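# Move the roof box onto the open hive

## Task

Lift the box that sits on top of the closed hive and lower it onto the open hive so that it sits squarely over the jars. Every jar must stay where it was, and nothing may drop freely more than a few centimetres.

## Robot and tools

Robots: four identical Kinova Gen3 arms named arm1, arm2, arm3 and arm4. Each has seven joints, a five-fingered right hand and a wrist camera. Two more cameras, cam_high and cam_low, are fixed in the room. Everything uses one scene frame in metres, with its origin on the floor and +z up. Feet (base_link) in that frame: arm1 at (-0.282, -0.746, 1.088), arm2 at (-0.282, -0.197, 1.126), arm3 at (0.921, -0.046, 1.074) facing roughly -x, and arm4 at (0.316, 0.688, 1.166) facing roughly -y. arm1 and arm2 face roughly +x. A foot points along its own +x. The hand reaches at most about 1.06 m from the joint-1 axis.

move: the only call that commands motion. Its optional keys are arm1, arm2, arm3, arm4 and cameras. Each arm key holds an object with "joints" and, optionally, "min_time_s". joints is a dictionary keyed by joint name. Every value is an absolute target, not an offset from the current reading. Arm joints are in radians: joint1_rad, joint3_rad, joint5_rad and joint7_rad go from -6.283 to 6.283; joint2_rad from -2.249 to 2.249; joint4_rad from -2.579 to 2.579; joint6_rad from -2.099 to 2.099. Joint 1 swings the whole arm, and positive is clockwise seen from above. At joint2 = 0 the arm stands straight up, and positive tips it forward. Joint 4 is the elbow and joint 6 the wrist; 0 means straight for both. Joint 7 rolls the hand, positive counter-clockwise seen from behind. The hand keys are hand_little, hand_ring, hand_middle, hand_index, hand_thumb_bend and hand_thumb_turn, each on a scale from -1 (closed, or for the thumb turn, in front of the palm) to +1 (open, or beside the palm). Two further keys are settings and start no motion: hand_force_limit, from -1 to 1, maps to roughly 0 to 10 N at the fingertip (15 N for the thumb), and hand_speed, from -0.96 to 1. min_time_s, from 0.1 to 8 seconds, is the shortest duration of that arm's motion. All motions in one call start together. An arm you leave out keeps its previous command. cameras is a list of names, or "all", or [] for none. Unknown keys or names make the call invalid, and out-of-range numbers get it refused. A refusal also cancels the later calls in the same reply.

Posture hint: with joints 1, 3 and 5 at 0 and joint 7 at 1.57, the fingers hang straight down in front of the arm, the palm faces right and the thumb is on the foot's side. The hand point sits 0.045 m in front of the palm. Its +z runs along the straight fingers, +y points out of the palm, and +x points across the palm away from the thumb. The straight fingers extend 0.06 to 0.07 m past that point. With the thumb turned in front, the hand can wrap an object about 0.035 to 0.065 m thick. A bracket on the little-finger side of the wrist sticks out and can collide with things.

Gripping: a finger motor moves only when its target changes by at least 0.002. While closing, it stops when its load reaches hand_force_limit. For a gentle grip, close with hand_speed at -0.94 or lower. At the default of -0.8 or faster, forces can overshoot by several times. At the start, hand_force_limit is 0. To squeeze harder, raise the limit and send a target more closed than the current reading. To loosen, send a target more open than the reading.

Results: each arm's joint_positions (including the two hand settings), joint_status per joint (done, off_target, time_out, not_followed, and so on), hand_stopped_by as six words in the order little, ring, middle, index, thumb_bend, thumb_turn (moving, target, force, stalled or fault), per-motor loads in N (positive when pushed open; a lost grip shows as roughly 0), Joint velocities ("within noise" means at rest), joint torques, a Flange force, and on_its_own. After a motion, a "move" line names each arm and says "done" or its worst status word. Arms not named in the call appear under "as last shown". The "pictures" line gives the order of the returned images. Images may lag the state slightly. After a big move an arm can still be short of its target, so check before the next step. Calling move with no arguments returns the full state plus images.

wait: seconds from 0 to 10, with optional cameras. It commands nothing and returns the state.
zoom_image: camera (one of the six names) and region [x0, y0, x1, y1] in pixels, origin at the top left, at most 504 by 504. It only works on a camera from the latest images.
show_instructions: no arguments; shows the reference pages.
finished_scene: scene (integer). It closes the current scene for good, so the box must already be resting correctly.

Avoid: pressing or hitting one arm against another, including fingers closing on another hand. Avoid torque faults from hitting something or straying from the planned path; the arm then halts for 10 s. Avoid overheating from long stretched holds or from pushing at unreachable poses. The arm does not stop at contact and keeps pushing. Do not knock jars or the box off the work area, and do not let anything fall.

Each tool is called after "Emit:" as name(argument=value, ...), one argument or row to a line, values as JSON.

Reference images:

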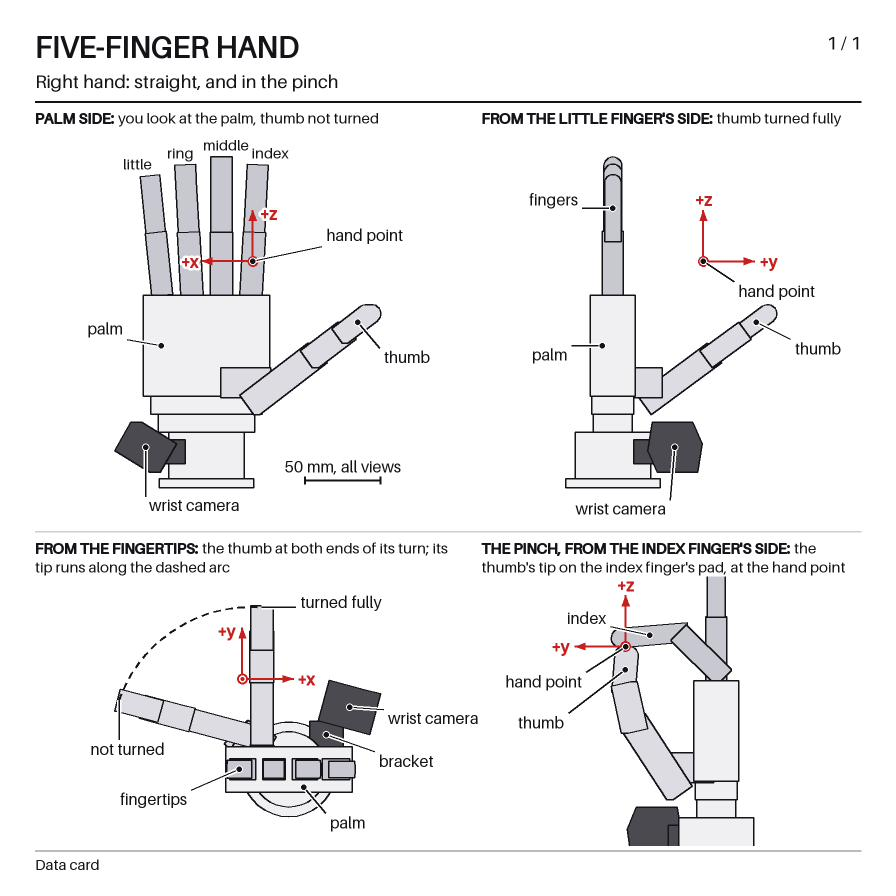

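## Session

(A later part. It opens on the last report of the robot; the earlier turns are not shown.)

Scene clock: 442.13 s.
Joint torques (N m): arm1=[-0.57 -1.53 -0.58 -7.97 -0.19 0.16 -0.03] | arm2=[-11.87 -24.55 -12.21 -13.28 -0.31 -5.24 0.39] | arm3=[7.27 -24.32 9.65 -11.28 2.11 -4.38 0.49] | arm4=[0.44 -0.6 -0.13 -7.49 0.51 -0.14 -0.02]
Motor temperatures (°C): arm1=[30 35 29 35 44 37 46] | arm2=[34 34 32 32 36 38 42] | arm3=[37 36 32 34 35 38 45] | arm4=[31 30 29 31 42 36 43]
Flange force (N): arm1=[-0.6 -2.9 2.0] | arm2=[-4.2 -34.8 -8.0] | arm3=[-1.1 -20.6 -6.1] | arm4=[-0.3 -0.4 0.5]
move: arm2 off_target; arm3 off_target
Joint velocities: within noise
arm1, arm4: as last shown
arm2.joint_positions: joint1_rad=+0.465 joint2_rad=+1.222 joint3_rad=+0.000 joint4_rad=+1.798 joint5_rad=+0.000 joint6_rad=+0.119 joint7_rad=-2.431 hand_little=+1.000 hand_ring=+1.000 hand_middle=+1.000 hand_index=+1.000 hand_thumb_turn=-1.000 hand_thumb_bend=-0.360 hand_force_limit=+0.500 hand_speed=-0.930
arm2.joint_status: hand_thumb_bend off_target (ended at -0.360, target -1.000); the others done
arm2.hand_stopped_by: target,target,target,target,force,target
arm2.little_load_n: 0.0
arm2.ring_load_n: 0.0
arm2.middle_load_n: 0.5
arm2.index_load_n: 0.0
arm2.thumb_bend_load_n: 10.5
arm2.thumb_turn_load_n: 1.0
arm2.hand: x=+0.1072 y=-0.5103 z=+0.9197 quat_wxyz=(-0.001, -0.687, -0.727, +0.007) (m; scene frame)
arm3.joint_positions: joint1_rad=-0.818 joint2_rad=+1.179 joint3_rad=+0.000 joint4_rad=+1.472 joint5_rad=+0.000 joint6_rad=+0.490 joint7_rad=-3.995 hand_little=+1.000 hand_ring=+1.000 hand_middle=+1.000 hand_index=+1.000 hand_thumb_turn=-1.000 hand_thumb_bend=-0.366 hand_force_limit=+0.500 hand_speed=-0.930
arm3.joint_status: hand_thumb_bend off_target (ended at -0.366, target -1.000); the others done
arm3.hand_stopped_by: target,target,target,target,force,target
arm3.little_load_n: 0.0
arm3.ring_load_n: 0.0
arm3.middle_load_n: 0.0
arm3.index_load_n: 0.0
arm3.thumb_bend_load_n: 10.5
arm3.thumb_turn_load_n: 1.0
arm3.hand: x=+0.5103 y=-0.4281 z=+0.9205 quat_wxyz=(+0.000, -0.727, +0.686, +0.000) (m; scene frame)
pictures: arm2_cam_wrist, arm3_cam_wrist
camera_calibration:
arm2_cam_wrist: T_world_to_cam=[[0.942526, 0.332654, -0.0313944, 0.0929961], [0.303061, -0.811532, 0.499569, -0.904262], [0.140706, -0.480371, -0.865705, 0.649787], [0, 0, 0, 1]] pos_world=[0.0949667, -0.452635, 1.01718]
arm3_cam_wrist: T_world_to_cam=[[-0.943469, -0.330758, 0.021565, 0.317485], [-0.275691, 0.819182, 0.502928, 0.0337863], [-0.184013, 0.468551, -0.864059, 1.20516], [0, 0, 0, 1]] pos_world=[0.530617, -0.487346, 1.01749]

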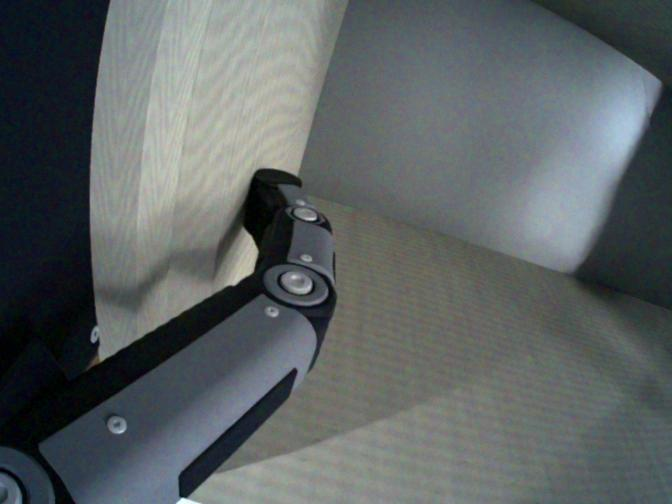

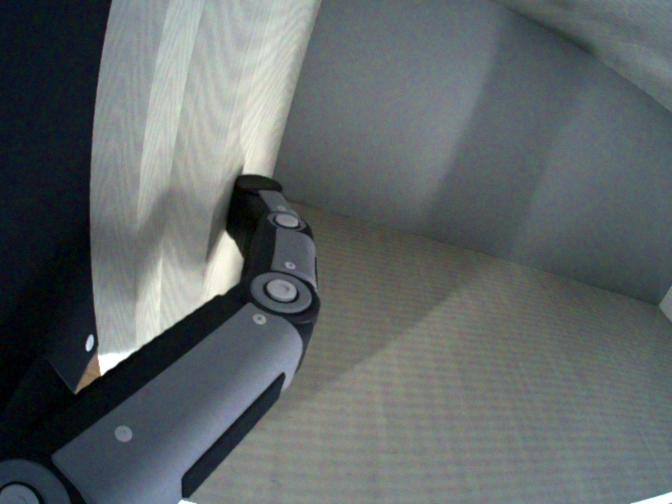

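Emit:
move(
  arm2={"joints":{"joint1_rad":0.4638,"joint2_rad":1.2226,"joint4_rad":1.7959,"joint6_rad":0.1214,"joint7_rad":-2.4324},"min_time_s":1},
  arm3={"joints":{"joint1_rad":-0.8168,"joint2_rad":1.1798,"joint4_rad":1.4698,"joint6_rad":0.4919,"joint7_rad":-3.9933},"min_time_s":1},
)

Scene clock: 479.27 s.
Joint torques (N m): arm1=[-0.58 -1.5 -0.6 -7.99 -0.19 0.19 0.03] | arm2=[-17.29 -25.62 -18.8 -19.89 -0.86 -8.18 0.23] | arm3=[13.04 -24.24 15.64 -16.78 3.77 -7.86 0.94] | arm4=[0.42 -0.56 -0.1 -7.53 0.56 -0.11 -0.05]
Motor temperatures (°C): arm1=[30 35 29 35 44 37 46] | arm2=[34 36 32 33 36 38 42] | arm3=[37 38 32 35 35 38 45] | arm4=[31 30 29 31 42 36 43]
Flange force (N): arm1=[-0.5 -2.8 2.1] | arm2=[-5.1 -52.4 -17.3] | arm3=[-2.3 -37.8 -15.5] | arm4=[-0.2 -0.4 0.7]
move: arm2 done; arm3 done
Joint velocities: within noise
arm1.joint_positions: joint1_rad=+0.755 joint2_rad=-0.334 joint3_rad=-0.105 joint4_rad=+1.570 joint5_rad=-0.038 joint6_rad=+1.931 joint7_rad=-2.043 hand_little=+1.000 hand_ring=+1.000 hand_middle=+1.000 hand_index=+1.000 hand_thumb_turn=+1.000 hand_thumb_bend=+1.000 hand_force_limit=+0.000 hand_speed=-0.800
arm1.joint_status: not commanded
arm1.hand_stopped_by: target,target,target,target,target,target
arm1.little_load_n: 0.0
arm1.ring_load_n: 0.0
arm1.middle_load_n: 0.0
arm1.index_load_n: 0.0
arm1.thumb_bend_load_n: 0.0
arm1.thumb_turn_load_n: 0.0
arm1.hand: x=-0.0720 y=-0.7882 z=+1.5467 quat_wxyz=(+0.022, -0.403, -0.915, +0.004) (m; scene frame)
arm2.joint_positions: joint1_rad=+0.464 joint2_rad=+1.223 joint3_rad=+0.000 joint4_rad=+1.796 joint5_rad=+0.000 joint6_rad=+0.121 joint7_rad=-2.432 hand_little=+1.000 hand_ring=+1.000 hand_middle=+1.000 hand_index=+1.000 hand_thumb_turn=-1.000 hand_thumb_bend=-0.360 hand_force_limit=+0.500 hand_speed=-0.930
arm2.joint_status: all done
arm2.hand_stopped_by: target,target,target,target,force,target
arm2.little_load_n: 0.0
arm2.ring_load_n: 0.0
arm2.middle_load_n: 0.0
arm2.index_load_n: 0.0
arm2.thumb_bend_load_n: 10.5
arm2.thumb_turn_load_n: 1.0
arm2.hand: x=+0.1081 y=-0.5102 z=+0.9196 quat_wxyz=(-0.001, -0.687, -0.727, +0.007) (m; scene frame)
arm3.joint_positions: joint1_rad=-0.817 joint2_rad=+1.180 joint3_rad=+0.000 joint4_rad=+1.470 joint5_rad=+0.000 joint6_rad=+0.492 joint7_rad=-3.993 hand_little=+1.000 hand_ring=+1.000 hand_middle=+1.000 hand_index=+1.000 hand_thumb_turn=-1.000 hand_thumb_bend=-0.366 hand_force_limit=+0.500 hand_speed=-0.930
arm3.joint_status: all done
arm3.hand_stopped_by: target,target,target,target,force,target
arm3.little_load_n: 0.0
arm3.ring_load_n: 0.0
arm3.middle_load_n: 0.0
arm3.index_load_n: 0.0
arm3.thumb_bend_load_n: 10.5
arm3.thumb_turn_load_n: 1.0
arm3.hand: x=+0.5093 y=-0.4280 z=+0.9205 quat_wxyz=(+0.000, -0.727, +0.686, +0.000) (m; scene frame)
arm4.joint_positions: joint1_rad=+0.021 joint2_rad=-0.363 joint3_rad=-0.121 joint4_rad=+1.502 joint5_rad=+0.012 joint6_rad=+1.929 joint7_rad=-2.067 hand_little=+1.000 hand_ring=+1.000 hand_middle=+1.000 hand_index=+1.000 hand_thumb_turn=+1.000 hand_thumb_bend=+1.000 hand_force_limit=+0.000 hand_speed=-0.800
arm4.joint_status: not commanded
arm4.hand_stopped_by: target,target,target,target,target,target
arm4.little_load_n: 0.0
arm4.ring_load_n: 0.0
arm4.middle_load_n: 0.0
arm4.index_load_n: 0.0
arm4.thumb_bend_load_n: 0.0
arm4.thumb_turn_load_n: 0.0
arm4.hand: x=+0.3280 y=+0.4803 z=+1.6593 quat_wxyz=(-0.024, -0.865, -0.500, +0.044) (m; scene frame)
pictures: none

Emit:
move(
  arm2={"joints":{"joint1_rad":0.465,"joint2_rad":1.1501,"joint4_rad":1.8314,"joint6_rad":0.1584,"joint7_rad":-2.4312},"min_time_s":2},
  arm3={"joints":{"joint1_rad":-0.8168,"joint2_rad":1.1176,"joint4_rad":1.4924,"joint6_rad":0.5316,"joint7_rad":-3.9933},"min_time_s":2},
  cameras=["arm2_cam_wrist","arm3_cam_wrist","cam_low","cam_high"],
)

Emit:
zoom_image(
  camera="cam_low",
  region=[220, 180, 460, 420],
)

Scene clock: 498.67 s.
Joint torques (N m): arm1=[-0.59 -1.44 -0.53 -8.08 -0.15 0.17 0.02] | arm2=[-12.89 -37.02 -13.29 -16.79 -0.93 -6.35 0.1] | arm3=[12.71 -39.21 15.79 -19.79 3.76 -6.63 0.44] | arm4=[0.38 -0.59 -0.05 -7.57 0.55 -0.09 -0.01]
Motor temperatures (°C): arm1=[30 35 29 35 44 37 46] | arm2=[35 37 32 33 36 38 42] | arm3=[37 38 32 35 35 38 45] | arm4=[31 30 29 31 42 36 43]
Flange force (N): arm1=[-0.2 -2.7 2.5] | arm2=[-4.5 -38.8 19.4] | arm3=[-0.9 -34.3 17.1] | arm4=[-0.1 -0.1 0.9]
move: arm2 done; arm3 done
Joint velocities: within noise
arm1, arm4: as last shown
arm1.ring_load_n: -0.5
arm2.joint_positions: joint1_rad=+0.465 joint2_rad=+1.150 joint3_rad=+0.000 joint4_rad=+1.831 joint5_rad=+0.000 joint6_rad=+0.158 joint7_rad=-2.431 hand_little=+1.000 hand_ring=+1.000 hand_middle=+1.000 hand_index=+1.000 hand_thumb_turn=-1.000 hand_thumb_bend=-0.360 hand_force_limit=+0.500 hand_speed=-0.930
arm2.joint_status: all done
arm2.hand_stopped_by: target,target,target,target,force,target
arm2.little_load_n: 0.0
arm2.ring_load_n: 0.0
arm2.middle_load_n: 0.0
arm2.index_load_n: 0.0
arm2.thumb_bend_load_n: 10.0
arm2.thumb_turn_load_n: 1.5
arm2.hand: x=+0.1082 y=-0.5103 z=+0.9495 quat_wxyz=(-0.001, -0.687, -0.727, +0.007) (m; scene frame)
arm3.joint_positions: joint1_rad=-0.817 joint2_rad=+1.118 joint3_rad=+0.000 joint4_rad=+1.492 joint5_rad=+0.000 joint6_rad=+0.532 joint7_rad=-3.993 hand_little=+1.000 hand_ring=+1.000 hand_middle=+1.000 hand_index=+1.000 hand_thumb_turn=-1.000 hand_thumb_bend=-0.365 hand_force_limit=+0.500 hand_speed=-0.930
arm3.joint_status: all done
arm3.hand_stopped_by: target,target,target,target,force,target
arm3.little_load_n: 0.0
arm3.ring_load_n: 0.0
arm3.middle_load_n: 0.0
arm3.index_load_n: 0.0
arm3.thumb_bend_load_n: 12.5
arm3.thumb_turn_load_n: 1.0
arm3.hand: x=+0.5092 y=-0.4281 z=+0.9504 quat_wxyz=(+0.000, -0.727, +0.686, +0.000) (m; scene frame)
arm4.thumb_turn_load_n: 0.5
pictures: arm2_cam_wrist, arm3_cam_wrist, cam_high, cam_low
camera_calibration:
arm2_cam_wrist: T_world_to_cam=[[0.942505, 0.332704, -0.0314961, 0.0930901], [0.303169, -0.811554, 0.499468, -0.919336], [0.140614, -0.4803, -0.86576, 0.675676], [0, 0, 0, 1]] pos_world=[0.0959666, -0.452535, 1.04708]
arm3_cam_wrist: T_world_to_cam=[[-0.943482, -0.330729, 0.0214389, 0.315921], [-0.275705, 0.819121, 0.503019, 0.0183592], [-0.183924, 0.468679, -0.86401, 1.23089], [0, 0, 0, 1]] pos_world=[0.529517, -0.487446, 1.04749]

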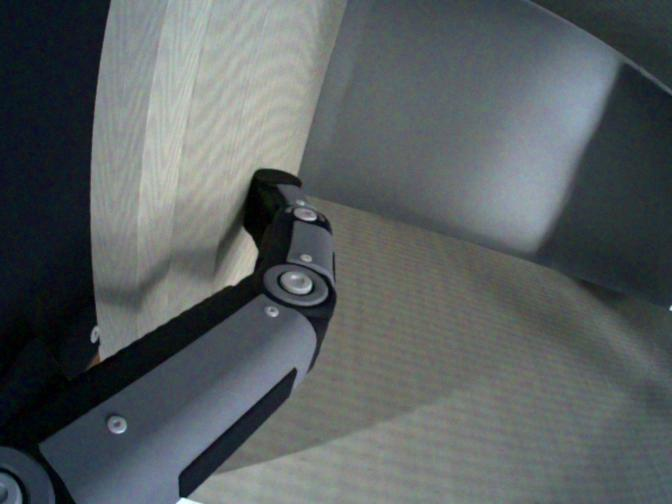

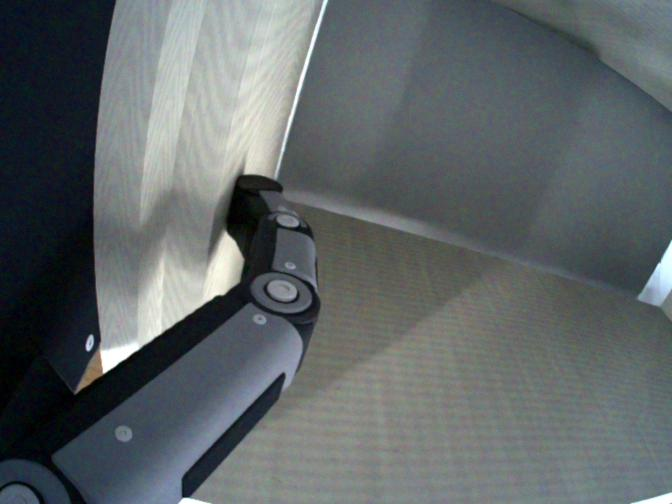

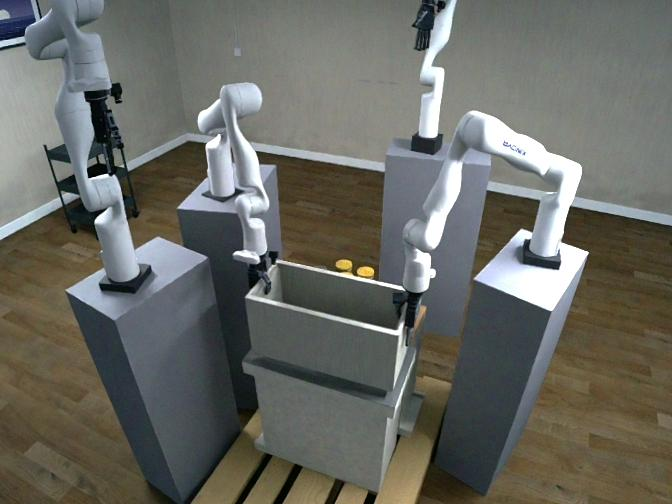

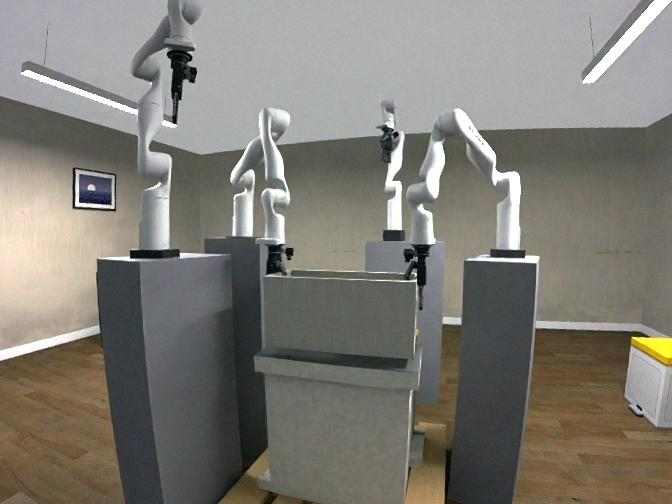

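Scaled by 2.100 from the camera's 672x504 image, which has a finer 960x720 frame.

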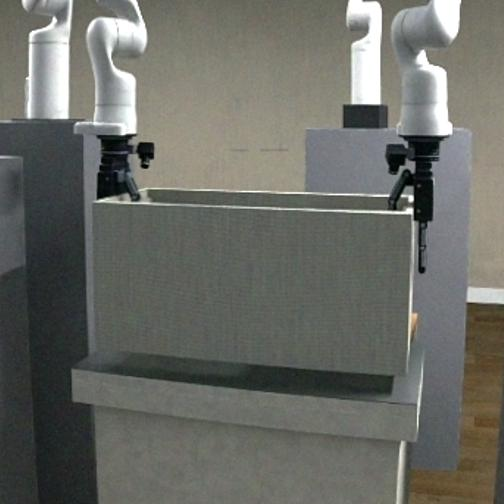

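Emit:
move(
  arm2={"joints":{"joint1_rad":0.4674,"joint2_rad":1.0287,"joint4_rad":1.8762,"joint6_rad":0.2349,"joint7_rad":-2.4288},"min_time_s":2},
  arm3={"joints":{"joint1_rad":-0.8169,"joint2_rad":1.0175,"joint4_rad":1.5157,"joint6_rad":0.6084,"joint7_rad":-3.9933},"min_time_s":2},
)

Emit:
move(
  arm2={"joints":{"joint1_rad":0.4691,"joint2_rad":0.9085,"joint4_rad":1.9015,"joint6_rad":0.3299,"joint7_rad":-2.4271},"min_time_s":2},
  arm3={"joints":{"joint1_rad":-0.8169,"joint2_rad":0.923,"joint4_rad":1.5201,"joint6_rad":0.6985,"joint7_rad":-3.9933},"min_time_s":2},
  cameras=["arm4_cam_wrist","cam_low"],
)

Scene clock: 532.97 s.
Joint torques (N m): arm1=[-0.52 -1.47 -0.55 -8.03 -0.11 0.17 0.03] | arm2=[-12.53 -35.36 -12.7 -17.9 -1.62 -6.36 -0.07] | arm3=[12.92 -37.67 15.5 -20.16 4.17 -6.58 0.41] | arm4=[0.4 -0.64 -0.15 -7.54 0.51 -0.12 -0.02]
Motor temperatures (°C): arm1=[30 35 29 35 44 37 45] | arm2=[34 40 32 33 36 38 42] | arm3=[37 44 32 36 35 38 45] | arm4=[31 30 29 31 42 36 43]
Flange force (N): arm1=[-0.3 -2.6 2.3] | arm2=[-3.8 -38.9 19.6] | arm3=[-0.1 -34.1 17.3] | arm4=[-0.4 -0.4 0.7]
move: arm2 done; arm3 done
Joint velocities: within noise
arm1, arm4: as last shown
arm1.ring_load_n: 0.0
arm2.joint_positions: joint1_rad=+0.467 joint2_rad=+1.029 joint3_rad=+0.000 joint4_rad=+1.876 joint5_rad=+0.000 joint6_rad=+0.235 joint7_rad=-2.429 hand_little=+1.000 hand_ring=+1.000 hand_middle=+1.000 hand_index=+1.000 hand_thumb_turn=-1.000 hand_thumb_bend=-0.360 hand_force_limit=+0.500 hand_speed=-0.930
arm2.joint_status: all done
arm2.hand_stopped_by: target,target,target,target,force,target
arm2.little_load_n: 0.0
arm2.ring_load_n: 0.0
arm2.middle_load_n: 0.0
arm2.index_load_n: 0.0
arm2.thumb_bend_load_n: 10.0
arm2.thumb_turn_load_n: 1.0
arm2.hand: x=+0.1080 y=-0.5106 z=+0.9995 quat_wxyz=(-0.001, -0.687, -0.727, +0.007) (m; scene frame)
arm3.joint_positions: joint1_rad=-0.817 joint2_rad=+1.018 joint3_rad=+0.000 joint4_rad=+1.516 joint5_rad=+0.000 joint6_rad=+0.608 joint7_rad=-3.993 hand_little=+1.000 hand_ring=+1.000 hand_middle=+1.000 hand_index=+1.000 hand_thumb_turn=-1.000 hand_thumb_bend=-0.365 hand_force_limit=+0.500 hand_speed=-0.930
arm3.joint_status: all done
arm3.hand_stopped_by: target,target,target,target,force,target
arm3.little_load_n: 0.0
arm3.ring_load_n: 0.0
arm3.middle_load_n: 0.0
arm3.index_load_n: 0.0
arm3.thumb_bend_load_n: 12.5
arm3.thumb_turn_load_n: 1.5
arm3.hand: x=+0.5093 y=-0.4281 z=+1.0003 quat_wxyz=(+0.000, -0.727, +0.686, +0.000) (m; scene frame)
arm4.thumb_bend_load_n: -0.5
arm4.thumb_turn_load_n: 0.0
pictures: none

Scene clock: 535.27 s.
Joint torques (N m): arm1=[-0.6 -1.51 -0.58 -8.03 -0.19 0.18 0] | arm2=[-13.15 -34.17 -13 -20.03 -2.42 -6.89 -0.2] | arm3=[13.84 -36.37 15.93 -21.55 5.06 -6.94 0.51] | arm4=[0.45 -0.64 -0.08 -7.56 0.51 -0.14 -0.05]
Motor temperatures (°C): arm1=[30 35 29 35 44 36 45] | arm2=[34 40 32 33 36 38 42] | arm3=[37 45 32 36 35 38 45] | arm4=[31 30 29 31 42 36 43]
Flange force (N): arm1=[-0.5 -2.8 2.3] | arm2=[-3.9 -41.2 19.8] | arm3=[-0.3 -36.9 17.2] | arm4=[-0.3 -0.3 0.7]
move: arm2 done; arm3 done
Joint velocities: within noise
arm1, arm4: as last shown
arm2.joint_positions: joint1_rad=+0.469 joint2_rad=+0.908 joint3_rad=+0.000 joint4_rad=+1.901 joint5_rad=+0.000 joint6_rad=+0.330 joint7_rad=-2.427 hand_little=+1.000 hand_ring=+1.000 hand_middle=+1.000 hand_index=+1.000 hand_thumb_turn=-1.000 hand_thumb_bend=-0.360 hand_force_limit=+0.500 hand_speed=-0.930
arm2.joint_status: all done
arm2.hand_stopped_by: target,target,target,target,force,target
arm2.little_load_n: 0.0
arm2.ring_load_n: 0.5
arm2.middle_load_n: 0.0
arm2.index_load_n: 0.0
arm2.thumb_bend_load_n: 10.5
arm2.thumb_turn_load_n: 1.0
arm2.hand: x=+0.1080 y=-0.5106 z=+1.0496 quat_wxyz=(-0.001, -0.687, -0.727, +0.007) (m; scene frame)
arm3.joint_positions: joint1_rad=-0.817 joint2_rad=+0.923 joint3_rad=+0.000 joint4_rad=+1.520 joint5_rad=+0.000 joint6_rad=+0.699 joint7_rad=-3.993 hand_little=+1.000 hand_ring=+1.000 hand_middle=+1.000 hand_index=+1.000 hand_thumb_turn=-1.000 hand_thumb_bend=-0.365 hand_force_limit=+0.500 hand_speed=-0.930
arm3.joint_status: all done
arm3.hand_stopped_by: target,target,target,target,force,target
arm3.little_load_n: 0.0
arm3.ring_load_n: 0.0
arm3.middle_load_n: 0.0
arm3.index_load_n: 0.0
arm3.thumb_bend_load_n: 12.0
arm3.thumb_turn_load_n: 1.0
arm3.hand: x=+0.5093 y=-0.4281 z=+1.0503 quat_wxyz=(+0.000, -0.727, +0.686, +0.000) (m; scene frame)
arm4.thumb_bend_load_n: 0.0
pictures: arm4_cam_wrist, cam_low

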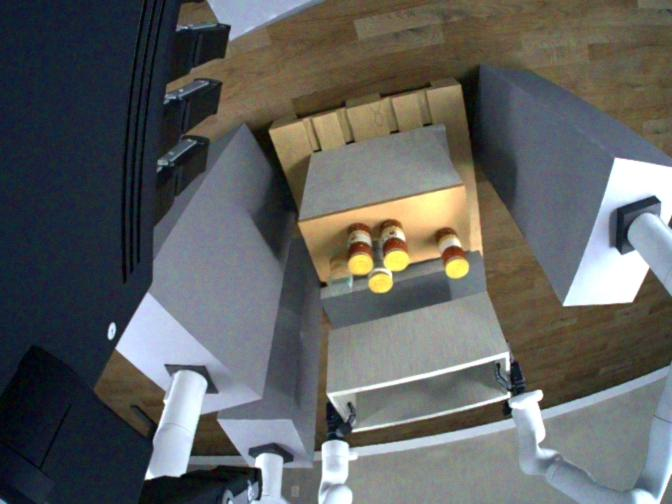

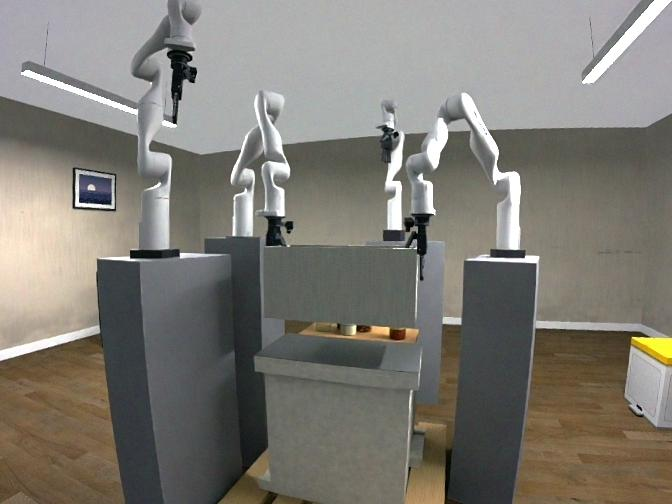

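Emit:
move(
  arm2={"joints":{"joint1_rad":0.4708,"joint2_rad":0.792,"joint4_rad":1.9068,"joint6_rad":0.4409,"joint7_rad":-2.4254},"min_time_s":2},
  arm3={"joints":{"joint1_rad":-0.8169,"joint2_rad":0.8359,"joint4_rad":1.5057,"joint6_rad":0.8,"joint7_rad":-3.9933},"min_time_s":2},
  arm4={"joints":{"joint1_rad":-0.0272,"joint2_rad":0.382,"joint3_rad":0,"joint4_rad":1.601,"joint5_rad":0,"joint6_rad":1.174,"joint7_rad":-1.482},"min_time_s":2},
)

Emit:
move(
  arm2={"joints":{"joint1_rad":0.4722,"joint2_rad":0.7034,"joint4_rad":1.8968,"joint6_rad":0.5396,"joint7_rad":-2.424},"min_time_s":1.6},
  arm3={"joints":{"joint1_rad":-0.8169,"joint2_rad":0.7724,"joint4_rad":1.4804,"joint6_rad":0.8888,"joint7_rad":-3.9933},"min_time_s":1.6},
  cameras=["all"],
)

Emit:
zoom_image(
  camera="arm4_cam_wrist",
  region=[150, 0, 654, 504],
)

Scene clock: 582.10 s.
Joint torques (N m): arm1=[-0.56 -1.48 -0.62 -8.05 -0.18 0.12 -0.01] | arm2=[-13.59 -32.72 -13.1 -22.19 -3.48 -7.41 -0.39] | arm3=[14.89 -34.98 16.43 -22.7 5.94 -7.32 0.51] | arm4=[0.33 -13.91 -0.09 -7.51 0.34 0.1 -0.01]
Motor temperatures (°C): arm1=[30 35 29 35 44 36 45] | arm2=[34 43 33 34 36 38 42] | arm3=[38 49 32 36 35 38 45] | arm4=[31 30 29 31 42 36 43]
Flange force (N): arm1=[-0.4 -3.1 2.2] | arm2=[-3.6 -43.5 20.1] | arm3=[0.1 -39.4 17.2] | arm4=[0.8 0.8 0.3]
move: arm2 done; arm3 done; arm4 done
Joint velocities: within noise
arm1: as last shown
arm2.joint_positions: joint1_rad=+0.471 joint2_rad=+0.792 joint3_rad=+0.000 joint4_rad=+1.907 joint5_rad=+0.000 joint6_rad=+0.441 joint7_rad=-2.425 hand_little=+1.000 hand_ring=+1.000 hand_middle=+1.000 hand_index=+1.000 hand_thumb_turn=-1.000 hand_thumb_bend=-0.360 hand_force_limit=+0.500 hand_speed=-0.930
arm2.joint_status: all done
arm2.hand_stopped_by: target,target,target,target,force,target
arm2.little_load_n: 0.0
arm2.ring_load_n: 0.0
arm2.middle_load_n: 0.0
arm2.index_load_n: 0.0
arm2.thumb_bend_load_n: 10.5
arm2.thumb_turn_load_n: 1.0
arm2.hand: x=+0.1081 y=-0.5107 z=+1.0996 quat_wxyz=(-0.001, -0.687, -0.727, +0.007) (m; scene frame)
arm3.joint_positions: joint1_rad=-0.817 joint2_rad=+0.836 joint3_rad=+0.000 joint4_rad=+1.506 joint5_rad=+0.000 joint6_rad=+0.800 joint7_rad=-3.993 hand_little=+1.000 hand_ring=+1.000 hand_middle=+1.000 hand_index=+1.000 hand_thumb_turn=-1.000 hand_thumb_bend=-0.365 hand_force_limit=+0.500 hand_speed=-0.930
arm3.joint_status: all done
arm3.hand_stopped_by: target,target,target,target,force,target
arm3.little_load_n: 0.0
arm3.ring_load_n: 0.0
arm3.middle_load_n: 0.0
arm3.index_load_n: 0.0
arm3.thumb_bend_load_n: 12.5
arm3.thumb_turn_load_n: 1.5
arm3.hand: x=+0.5092 y=-0.4281 z=+1.1003 quat_wxyz=(+0.000, -0.727, +0.686, +0.000) (m; scene frame)
arm4.joint_positions: joint1_rad=-0.027 joint2_rad=+0.382 joint3_rad=+0.000 joint4_rad=+1.601 joint5_rad=+0.000 joint6_rad=+1.174 joint7_rad=-1.482 hand_little=+1.000 hand_ring=+1.000 hand_middle=+1.000 hand_index=+1.000 hand_thumb_turn=+1.000 hand_thumb_bend=+1.000 hand_force_limit=+0.000 hand_speed=-0.800
arm4.joint_status: all done
arm4.hand_stopped_by: target,target,target,target,target,target
arm4.little_load_n: 0.0
arm4.ring_load_n: -0.5
arm4.middle_load_n: 0.0
arm4.index_load_n: 0.0
arm4.thumb_bend_load_n: 0.0
arm4.thumb_turn_load_n: 0.0
arm4.hand: x=+0.3120 y=+0.2244 z=+1.3997 quat_wxyz=(-0.002, -0.707, -0.707, -0.002) (m; scene frame)
pictures: none

Scene clock: 584.00 s.
Joint torques (N m): arm1=[-0.58 -1.49 -0.6 -7.96 -0.22 0.18 0.03] | arm2=[-13.7 -31.05 -12.93 -23.25 -4.31 -7.52 -0.48] | arm3=[15.12 -33.8 16.15 -23.36 6.56 -7.52 0.63] | arm4=[0.36 -13.93 -0.1 -7.52 0.32 0.08 -0.01]
Motor temperatures (°C): arm1=[30 35 29 35 44 36 45] | arm2=[34 43 33 34 36 38 42] | arm3=[38 50 32 36 35 38 45] | arm4=[31 30 29 31 42 36 43]
Flange force (N): arm1=[-0.5 -2.8 2.0] | arm2=[-3.5 -44.1 20.1] | arm3=[0.0 -40.6 17.4] | arm4=[0.8 0.9 0.3]
move: arm2 done; arm3 done
Joint velocities: within noise
arm1, arm4: as last shown
arm2.joint_positions: joint1_rad=+0.472 joint2_rad=+0.703 joint3_rad=+0.000 joint4_rad=+1.897 joint5_rad=+0.000 joint6_rad=+0.540 joint7_rad=-2.424 hand_little=+1.000 hand_ring=+1.000 hand_middle=+1.000 hand_index=+1.000 hand_thumb_turn=-1.000 hand_thumb_bend=-0.360 hand_force_limit=+0.500 hand_speed=-0.930
arm2.joint_status: all done
arm2.hand_stopped_by: target,target,target,target,force,target
arm2.little_load_n: 0.0
arm2.ring_load_n: 0.0
arm2.middle_load_n: 0.0
arm2.index_load_n: 0.0
arm2.thumb_bend_load_n: 11.0
arm2.thumb_turn_load_n: 1.0
arm2.hand: x=+0.1080 y=-0.5107 z=+1.1396 quat_wxyz=(-0.001, -0.687, -0.727, +0.007) (m; scene frame)
arm3.joint_positions: joint1_rad=-0.817 joint2_rad=+0.772 joint3_rad=+0.000 joint4_rad=+1.480 joint5_rad=+0.000 joint6_rad=+0.889 joint7_rad=-3.993 hand_little=+1.000 hand_ring=+1.000 hand_middle=+1.000 hand_index=+1.000 hand_thumb_turn=-1.000 hand_thumb_bend=-0.365 hand_force_limit=+0.500 hand_speed=-0.930
arm3.joint_status: all done
arm3.hand_stopped_by: target,target,target,target,force,target
arm3.little_load_n: 0.0
arm3.ring_load_n: 0.0
arm3.middle_load_n: 0.0
arm3.index_load_n: 0.0
arm3.thumb_bend_load_n: 12.5
arm3.thumb_turn_load_n: 1.0
arm3.hand: x=+0.5093 y=-0.4281 z=+1.1404 quat_wxyz=(+0.000, -0.727, +0.686, +0.000) (m; scene frame)
arm4.ring_load_n: 0.0
arm4.thumb_bend_load_n: -0.5
pictures: arm1_cam_wrist, arm2_cam_wrist, arm3_cam_wrist, arm4_cam_wrist, cam_high, cam_low
camera_calibration:
arm2_cam_wrist: T_world_to_cam=[[0.942538, 0.332612, -0.0314782, 0.0993291], [0.30307, -0.811546, 0.499542, -1.01458], [0.140608, -0.480378, -0.865717, 0.83992], [0, 0, 0, 1]] pos_world=[0.0957667, -0.452935, 1.23708]
arm3_cam_wrist: T_world_to_cam=[[-0.943456, -0.330806, 0.0213916, 0.311857], [-0.275794, 0.81909, 0.503021, -0.0771351], [-0.183924, 0.468679, -0.864009, 1.39496], [0, 0, 0, 1]] pos_world=[0.529517, -0.487445, 1.23739]
arm4_cam_wrist: T_world_to_cam=[[0.964486, 0.263889, 0.0113523, -0.374457], [0.224845, -0.842817, 0.488982, -0.562221], [0.138605, -0.469064, -0.87222, 1.39642], [0, 0, 0, 1]] pos_world=[0.29402, 0.279978, 1.49715]

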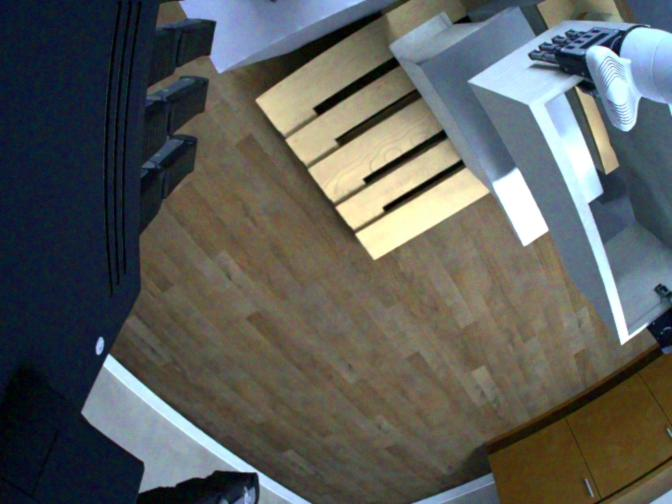

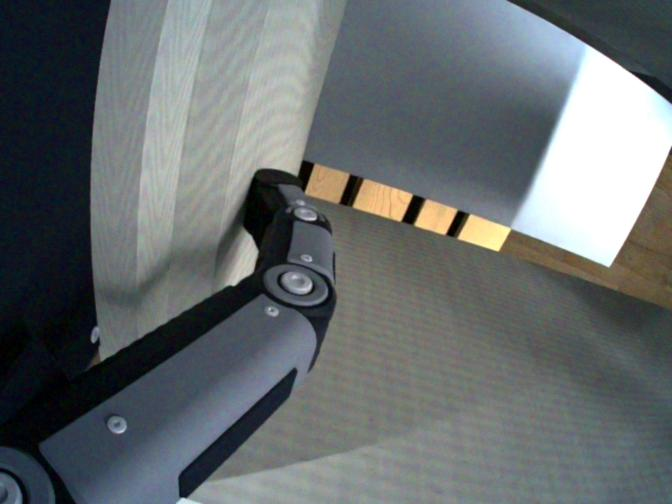

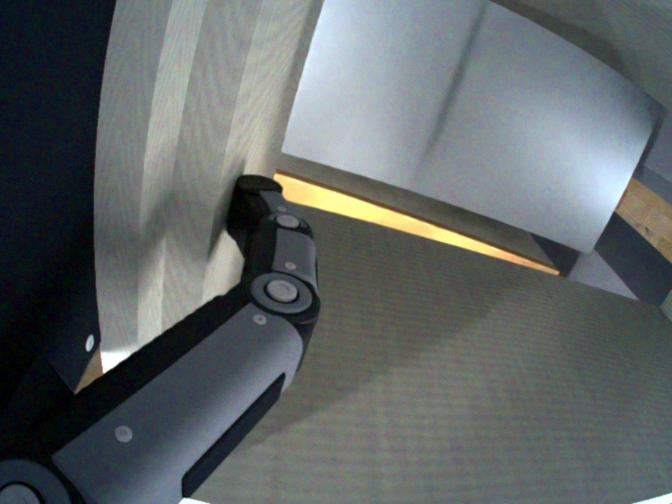

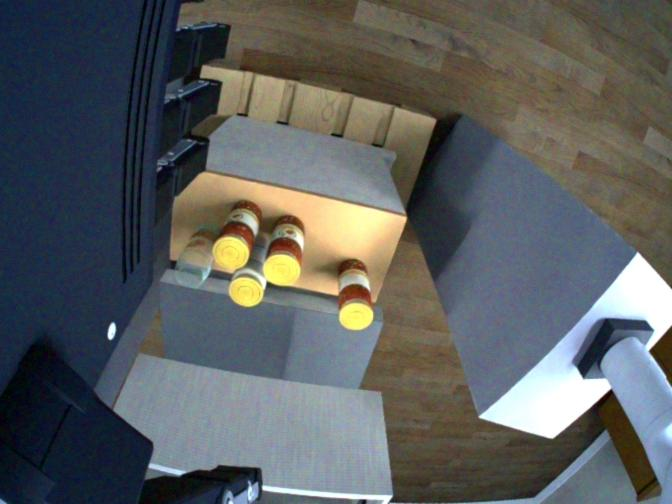

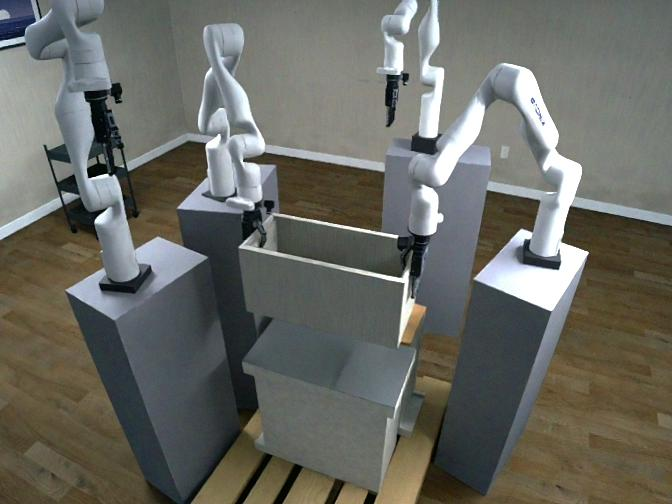

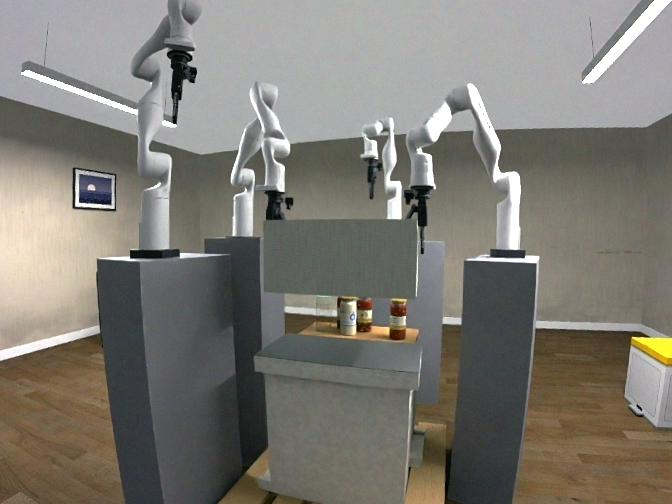

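Scaled by 1.000.

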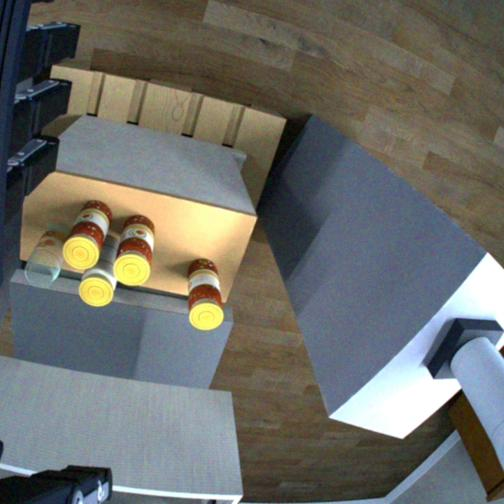

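Emit:
zoom_image(
  camera="arm4_cam_wrist",
  region=[160, 100, 430, 340],
)

Emit:
zoom_image(
  camera="cam_high",
  region=[230, 190, 470, 400],
)

Emit:
zoom_image(
  camera="cam_low",
  region=[230, 200, 450, 400],
)

Scaled by 1.867 from the camera's 672x504 image, which has a finer 960x720 frame.

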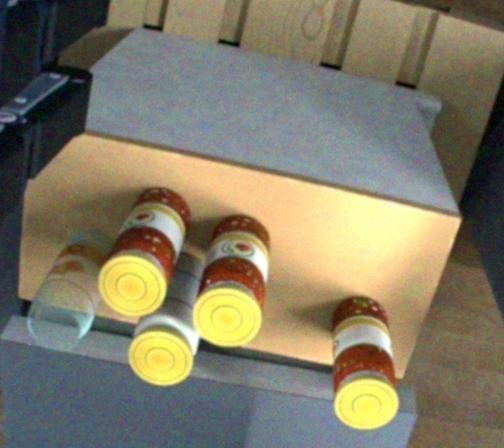

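Scaled by 2.100 from the camera's 672x504 image, which has a finer 960x720 frame.

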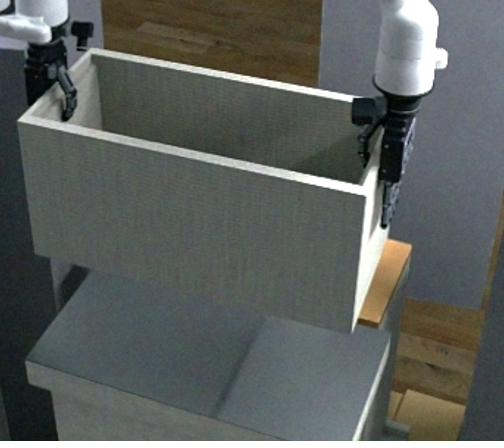

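Scaled by 2.291 from the camera's 672x504 image, which has a finer 960x720 frame.

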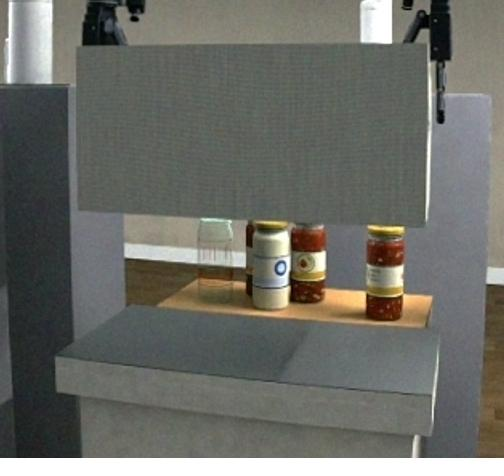

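Emit:
move(
  arm2={"joints":{"joint1_rad":0.3188,"joint2_rad":0.6411,"joint4_rad":2.0628,"joint6_rad":0.4343,"joint7_rad":-2.5916},"min_time_s":2.5},
  arm3={"joints":{"joint1_rad":-0.7254,"joint2_rad":0.6855,"joint4_rad":1.6719,"joint6_rad":0.7842,"joint7_rad":-3.9162},"min_time_s":2.5},
)

Emit:
move(
  arm2={"joints":{"joint1_rad":0.1284,"joint2_rad":0.5967,"joint4_rad":2.1895,"joint6_rad":0.3493,"joint7_rad":-2.7962},"min_time_s":2.5},
  arm3={"joints":{"joint1_rad":-0.6135,"joint2_rad":0.6141,"joint4_rad":1.8287,"joint6_rad":0.6988,"joint7_rad":-3.8186},"min_time_s":2.5},
  cameras=["cam_low"],
)

Scene clock: 671.77 s.
Joint torques (N m): arm1=[-0.52 -1.45 -0.6 -7.96 -0.15 0.12 -0.02] | arm2=[-10.79 -30.16 -9.86 -26.13 -2.76 -9.3 -0.37] | arm3=[14.02 -31.33 15.92 -24.38 5.76 -8.15 0.01] | arm4=[0.32 -13.92 -0.1 -7.5 0.34 0.11 0]
Motor temperatures (°C): arm1=[30 35 29 35 44 36 45] | arm2=[34 46 33 35 37 38 42] | arm3=[38 53 33 39 37 38 45] | arm4=[31 31 29 31 42 36 43]
Flange force (N): arm1=[-0.4 -3.0 1.9] | arm2=[-3.7 -46.2 20.8] | arm3=[0.6 -42.6 17.2] | arm4=[0.8 0.8 0.4]
move: arm2 done; arm3 done
Joint velocities: within noise
arm1, arm4: as last shown
arm2.joint_positions: joint1_rad=+0.319 joint2_rad=+0.641 joint3_rad=+0.000 joint4_rad=+2.063 joint5_rad=+0.000 joint6_rad=+0.434 joint7_rad=-2.592 hand_little=+1.000 hand_ring=+1.000 hand_middle=+1.000 hand_index=+1.000 hand_thumb_turn=-1.000 hand_thumb_bend=-0.360 hand_force_limit=+0.500 hand_speed=-0.930
arm2.joint_status: all done
arm2.hand_stopped_by: target,target,target,target,force,target
arm2.little_load_n: 0.0
arm2.ring_load_n: 0.0
arm2.middle_load_n: 0.0
arm2.index_load_n: 0.0
arm2.thumb_bend_load_n: 10.0
arm2.thumb_turn_load_n: 1.0
arm2.hand: x=+0.1051 y=-0.4343 z=+1.1399 quat_wxyz=(-0.002, -0.692, -0.722, +0.007) (m; scene frame)
arm3.joint_positions: joint1_rad=-0.725 joint2_rad=+0.685 joint3_rad=+0.000 joint4_rad=+1.672 joint5_rad=+0.000 joint6_rad=+0.784 joint7_rad=-3.916 hand_little=+1.000 hand_ring=+1.000 hand_middle=+1.000 hand_index=+1.000 hand_thumb_turn=-1.000 hand_thumb_bend=-0.365 hand_force_limit=+0.500 hand_speed=-0.930
arm3.joint_status: all done
arm3.hand_stopped_by: target,target,target,target,force,target
arm3.little_load_n: 0.0
arm3.ring_load_n: 0.0
arm3.middle_load_n: 0.0
arm3.index_load_n: 0.0
arm3.thumb_bend_load_n: 12.5
arm3.thumb_turn_load_n: 1.0
arm3.hand: x=+0.5074 y=-0.3576 z=+1.1404 quat_wxyz=(+0.000, -0.722, +0.692, +0.000) (m; scene frame)
arm4.thumb_bend_load_n: 0.0
pictures: none

Scene clock: 674.57 s.
Joint torques (N m): arm1=[-0.61 -1.47 -0.58 -8.03 -0.16 0.16 0.06] | arm2=[-6.62 -29.21 -5.41 -28.34 -1.66 -10.56 -0.62] | arm3=[13.01 -29.43 15.25 -25.35 4.53 -8.94 -0.73] | arm4=[0.31 -13.89 -0.12 -7.46 0.36 0.06 0.05]
Motor temperatures (°C): arm1=[30 35 29 35 44 36 45] | arm2=[34 46 33 35 37 38 42] | arm3=[38 53 33 39 37 38 45] | arm4=[31 31 29 31 42 36 43]
Flange force (N): arm1=[-0.3 -2.7 2.2] | arm2=[-2.9 -46.9 21.3] | arm3=[2.7 -43.5 16.9] | arm4=[0.7 0.9 0.1]
move: arm2 done; arm3 done
Joint velocities: within noise
arm1, arm4: as last shown
arm2.joint_positions: joint1_rad=+0.128 joint2_rad=+0.597 joint3_rad=+0.000 joint4_rad=+2.189 joint5_rad=+0.000 joint6_rad=+0.349 joint7_rad=-2.796 hand_little=+1.000 hand_ring=+1.000 hand_middle=+1.000 hand_index=+1.000 hand_thumb_turn=-1.000 hand_thumb_bend=-0.360 hand_force_limit=+0.500 hand_speed=-0.930
arm2.joint_status: all done
arm2.hand_stopped_by: target,target,target,target,force,target
arm2.little_load_n: 0.0
arm2.ring_load_n: 0.0
arm2.middle_load_n: 0.0
arm2.index_load_n: 0.0
arm2.thumb_bend_load_n: 9.5
arm2.thumb_turn_load_n: 1.0
arm2.hand: x=+0.1021 y=-0.3579 z=+1.1402 quat_wxyz=(-0.003, -0.697, -0.717, +0.006) (m; scene frame)
arm3.joint_positions: joint1_rad=-0.613 joint2_rad=+0.614 joint3_rad=+0.000 joint4_rad=+1.829 joint5_rad=+0.000 joint6_rad=+0.699 joint7_rad=-3.819 hand_little=+1.000 hand_ring=+1.000 hand_middle=+1.000 hand_index=+1.000 hand_thumb_turn=-1.000 hand_thumb_bend=-0.365 hand_force_limit=+0.500 hand_speed=-0.930
arm3.joint_status: all done
arm3.hand_stopped_by: target,target,target,target,force,target
arm3.little_load_n: 0.0
arm3.ring_load_n: 0.0
arm3.middle_load_n: 0.0
arm3.index_load_n: 0.0
arm3.thumb_bend_load_n: 13.0
arm3.thumb_turn_load_n: 1.0
arm3.hand: x=+0.5054 y=-0.2869 z=+1.1404 quat_wxyz=(+0.000, -0.717, +0.697, +0.000) (m; scene frame)
pictures: cam_low

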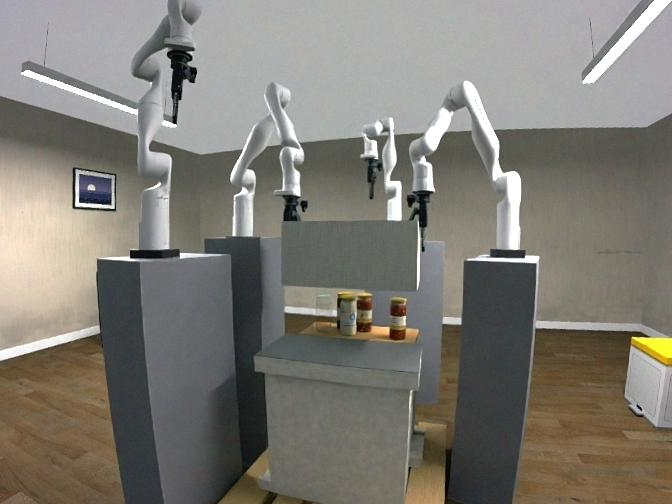

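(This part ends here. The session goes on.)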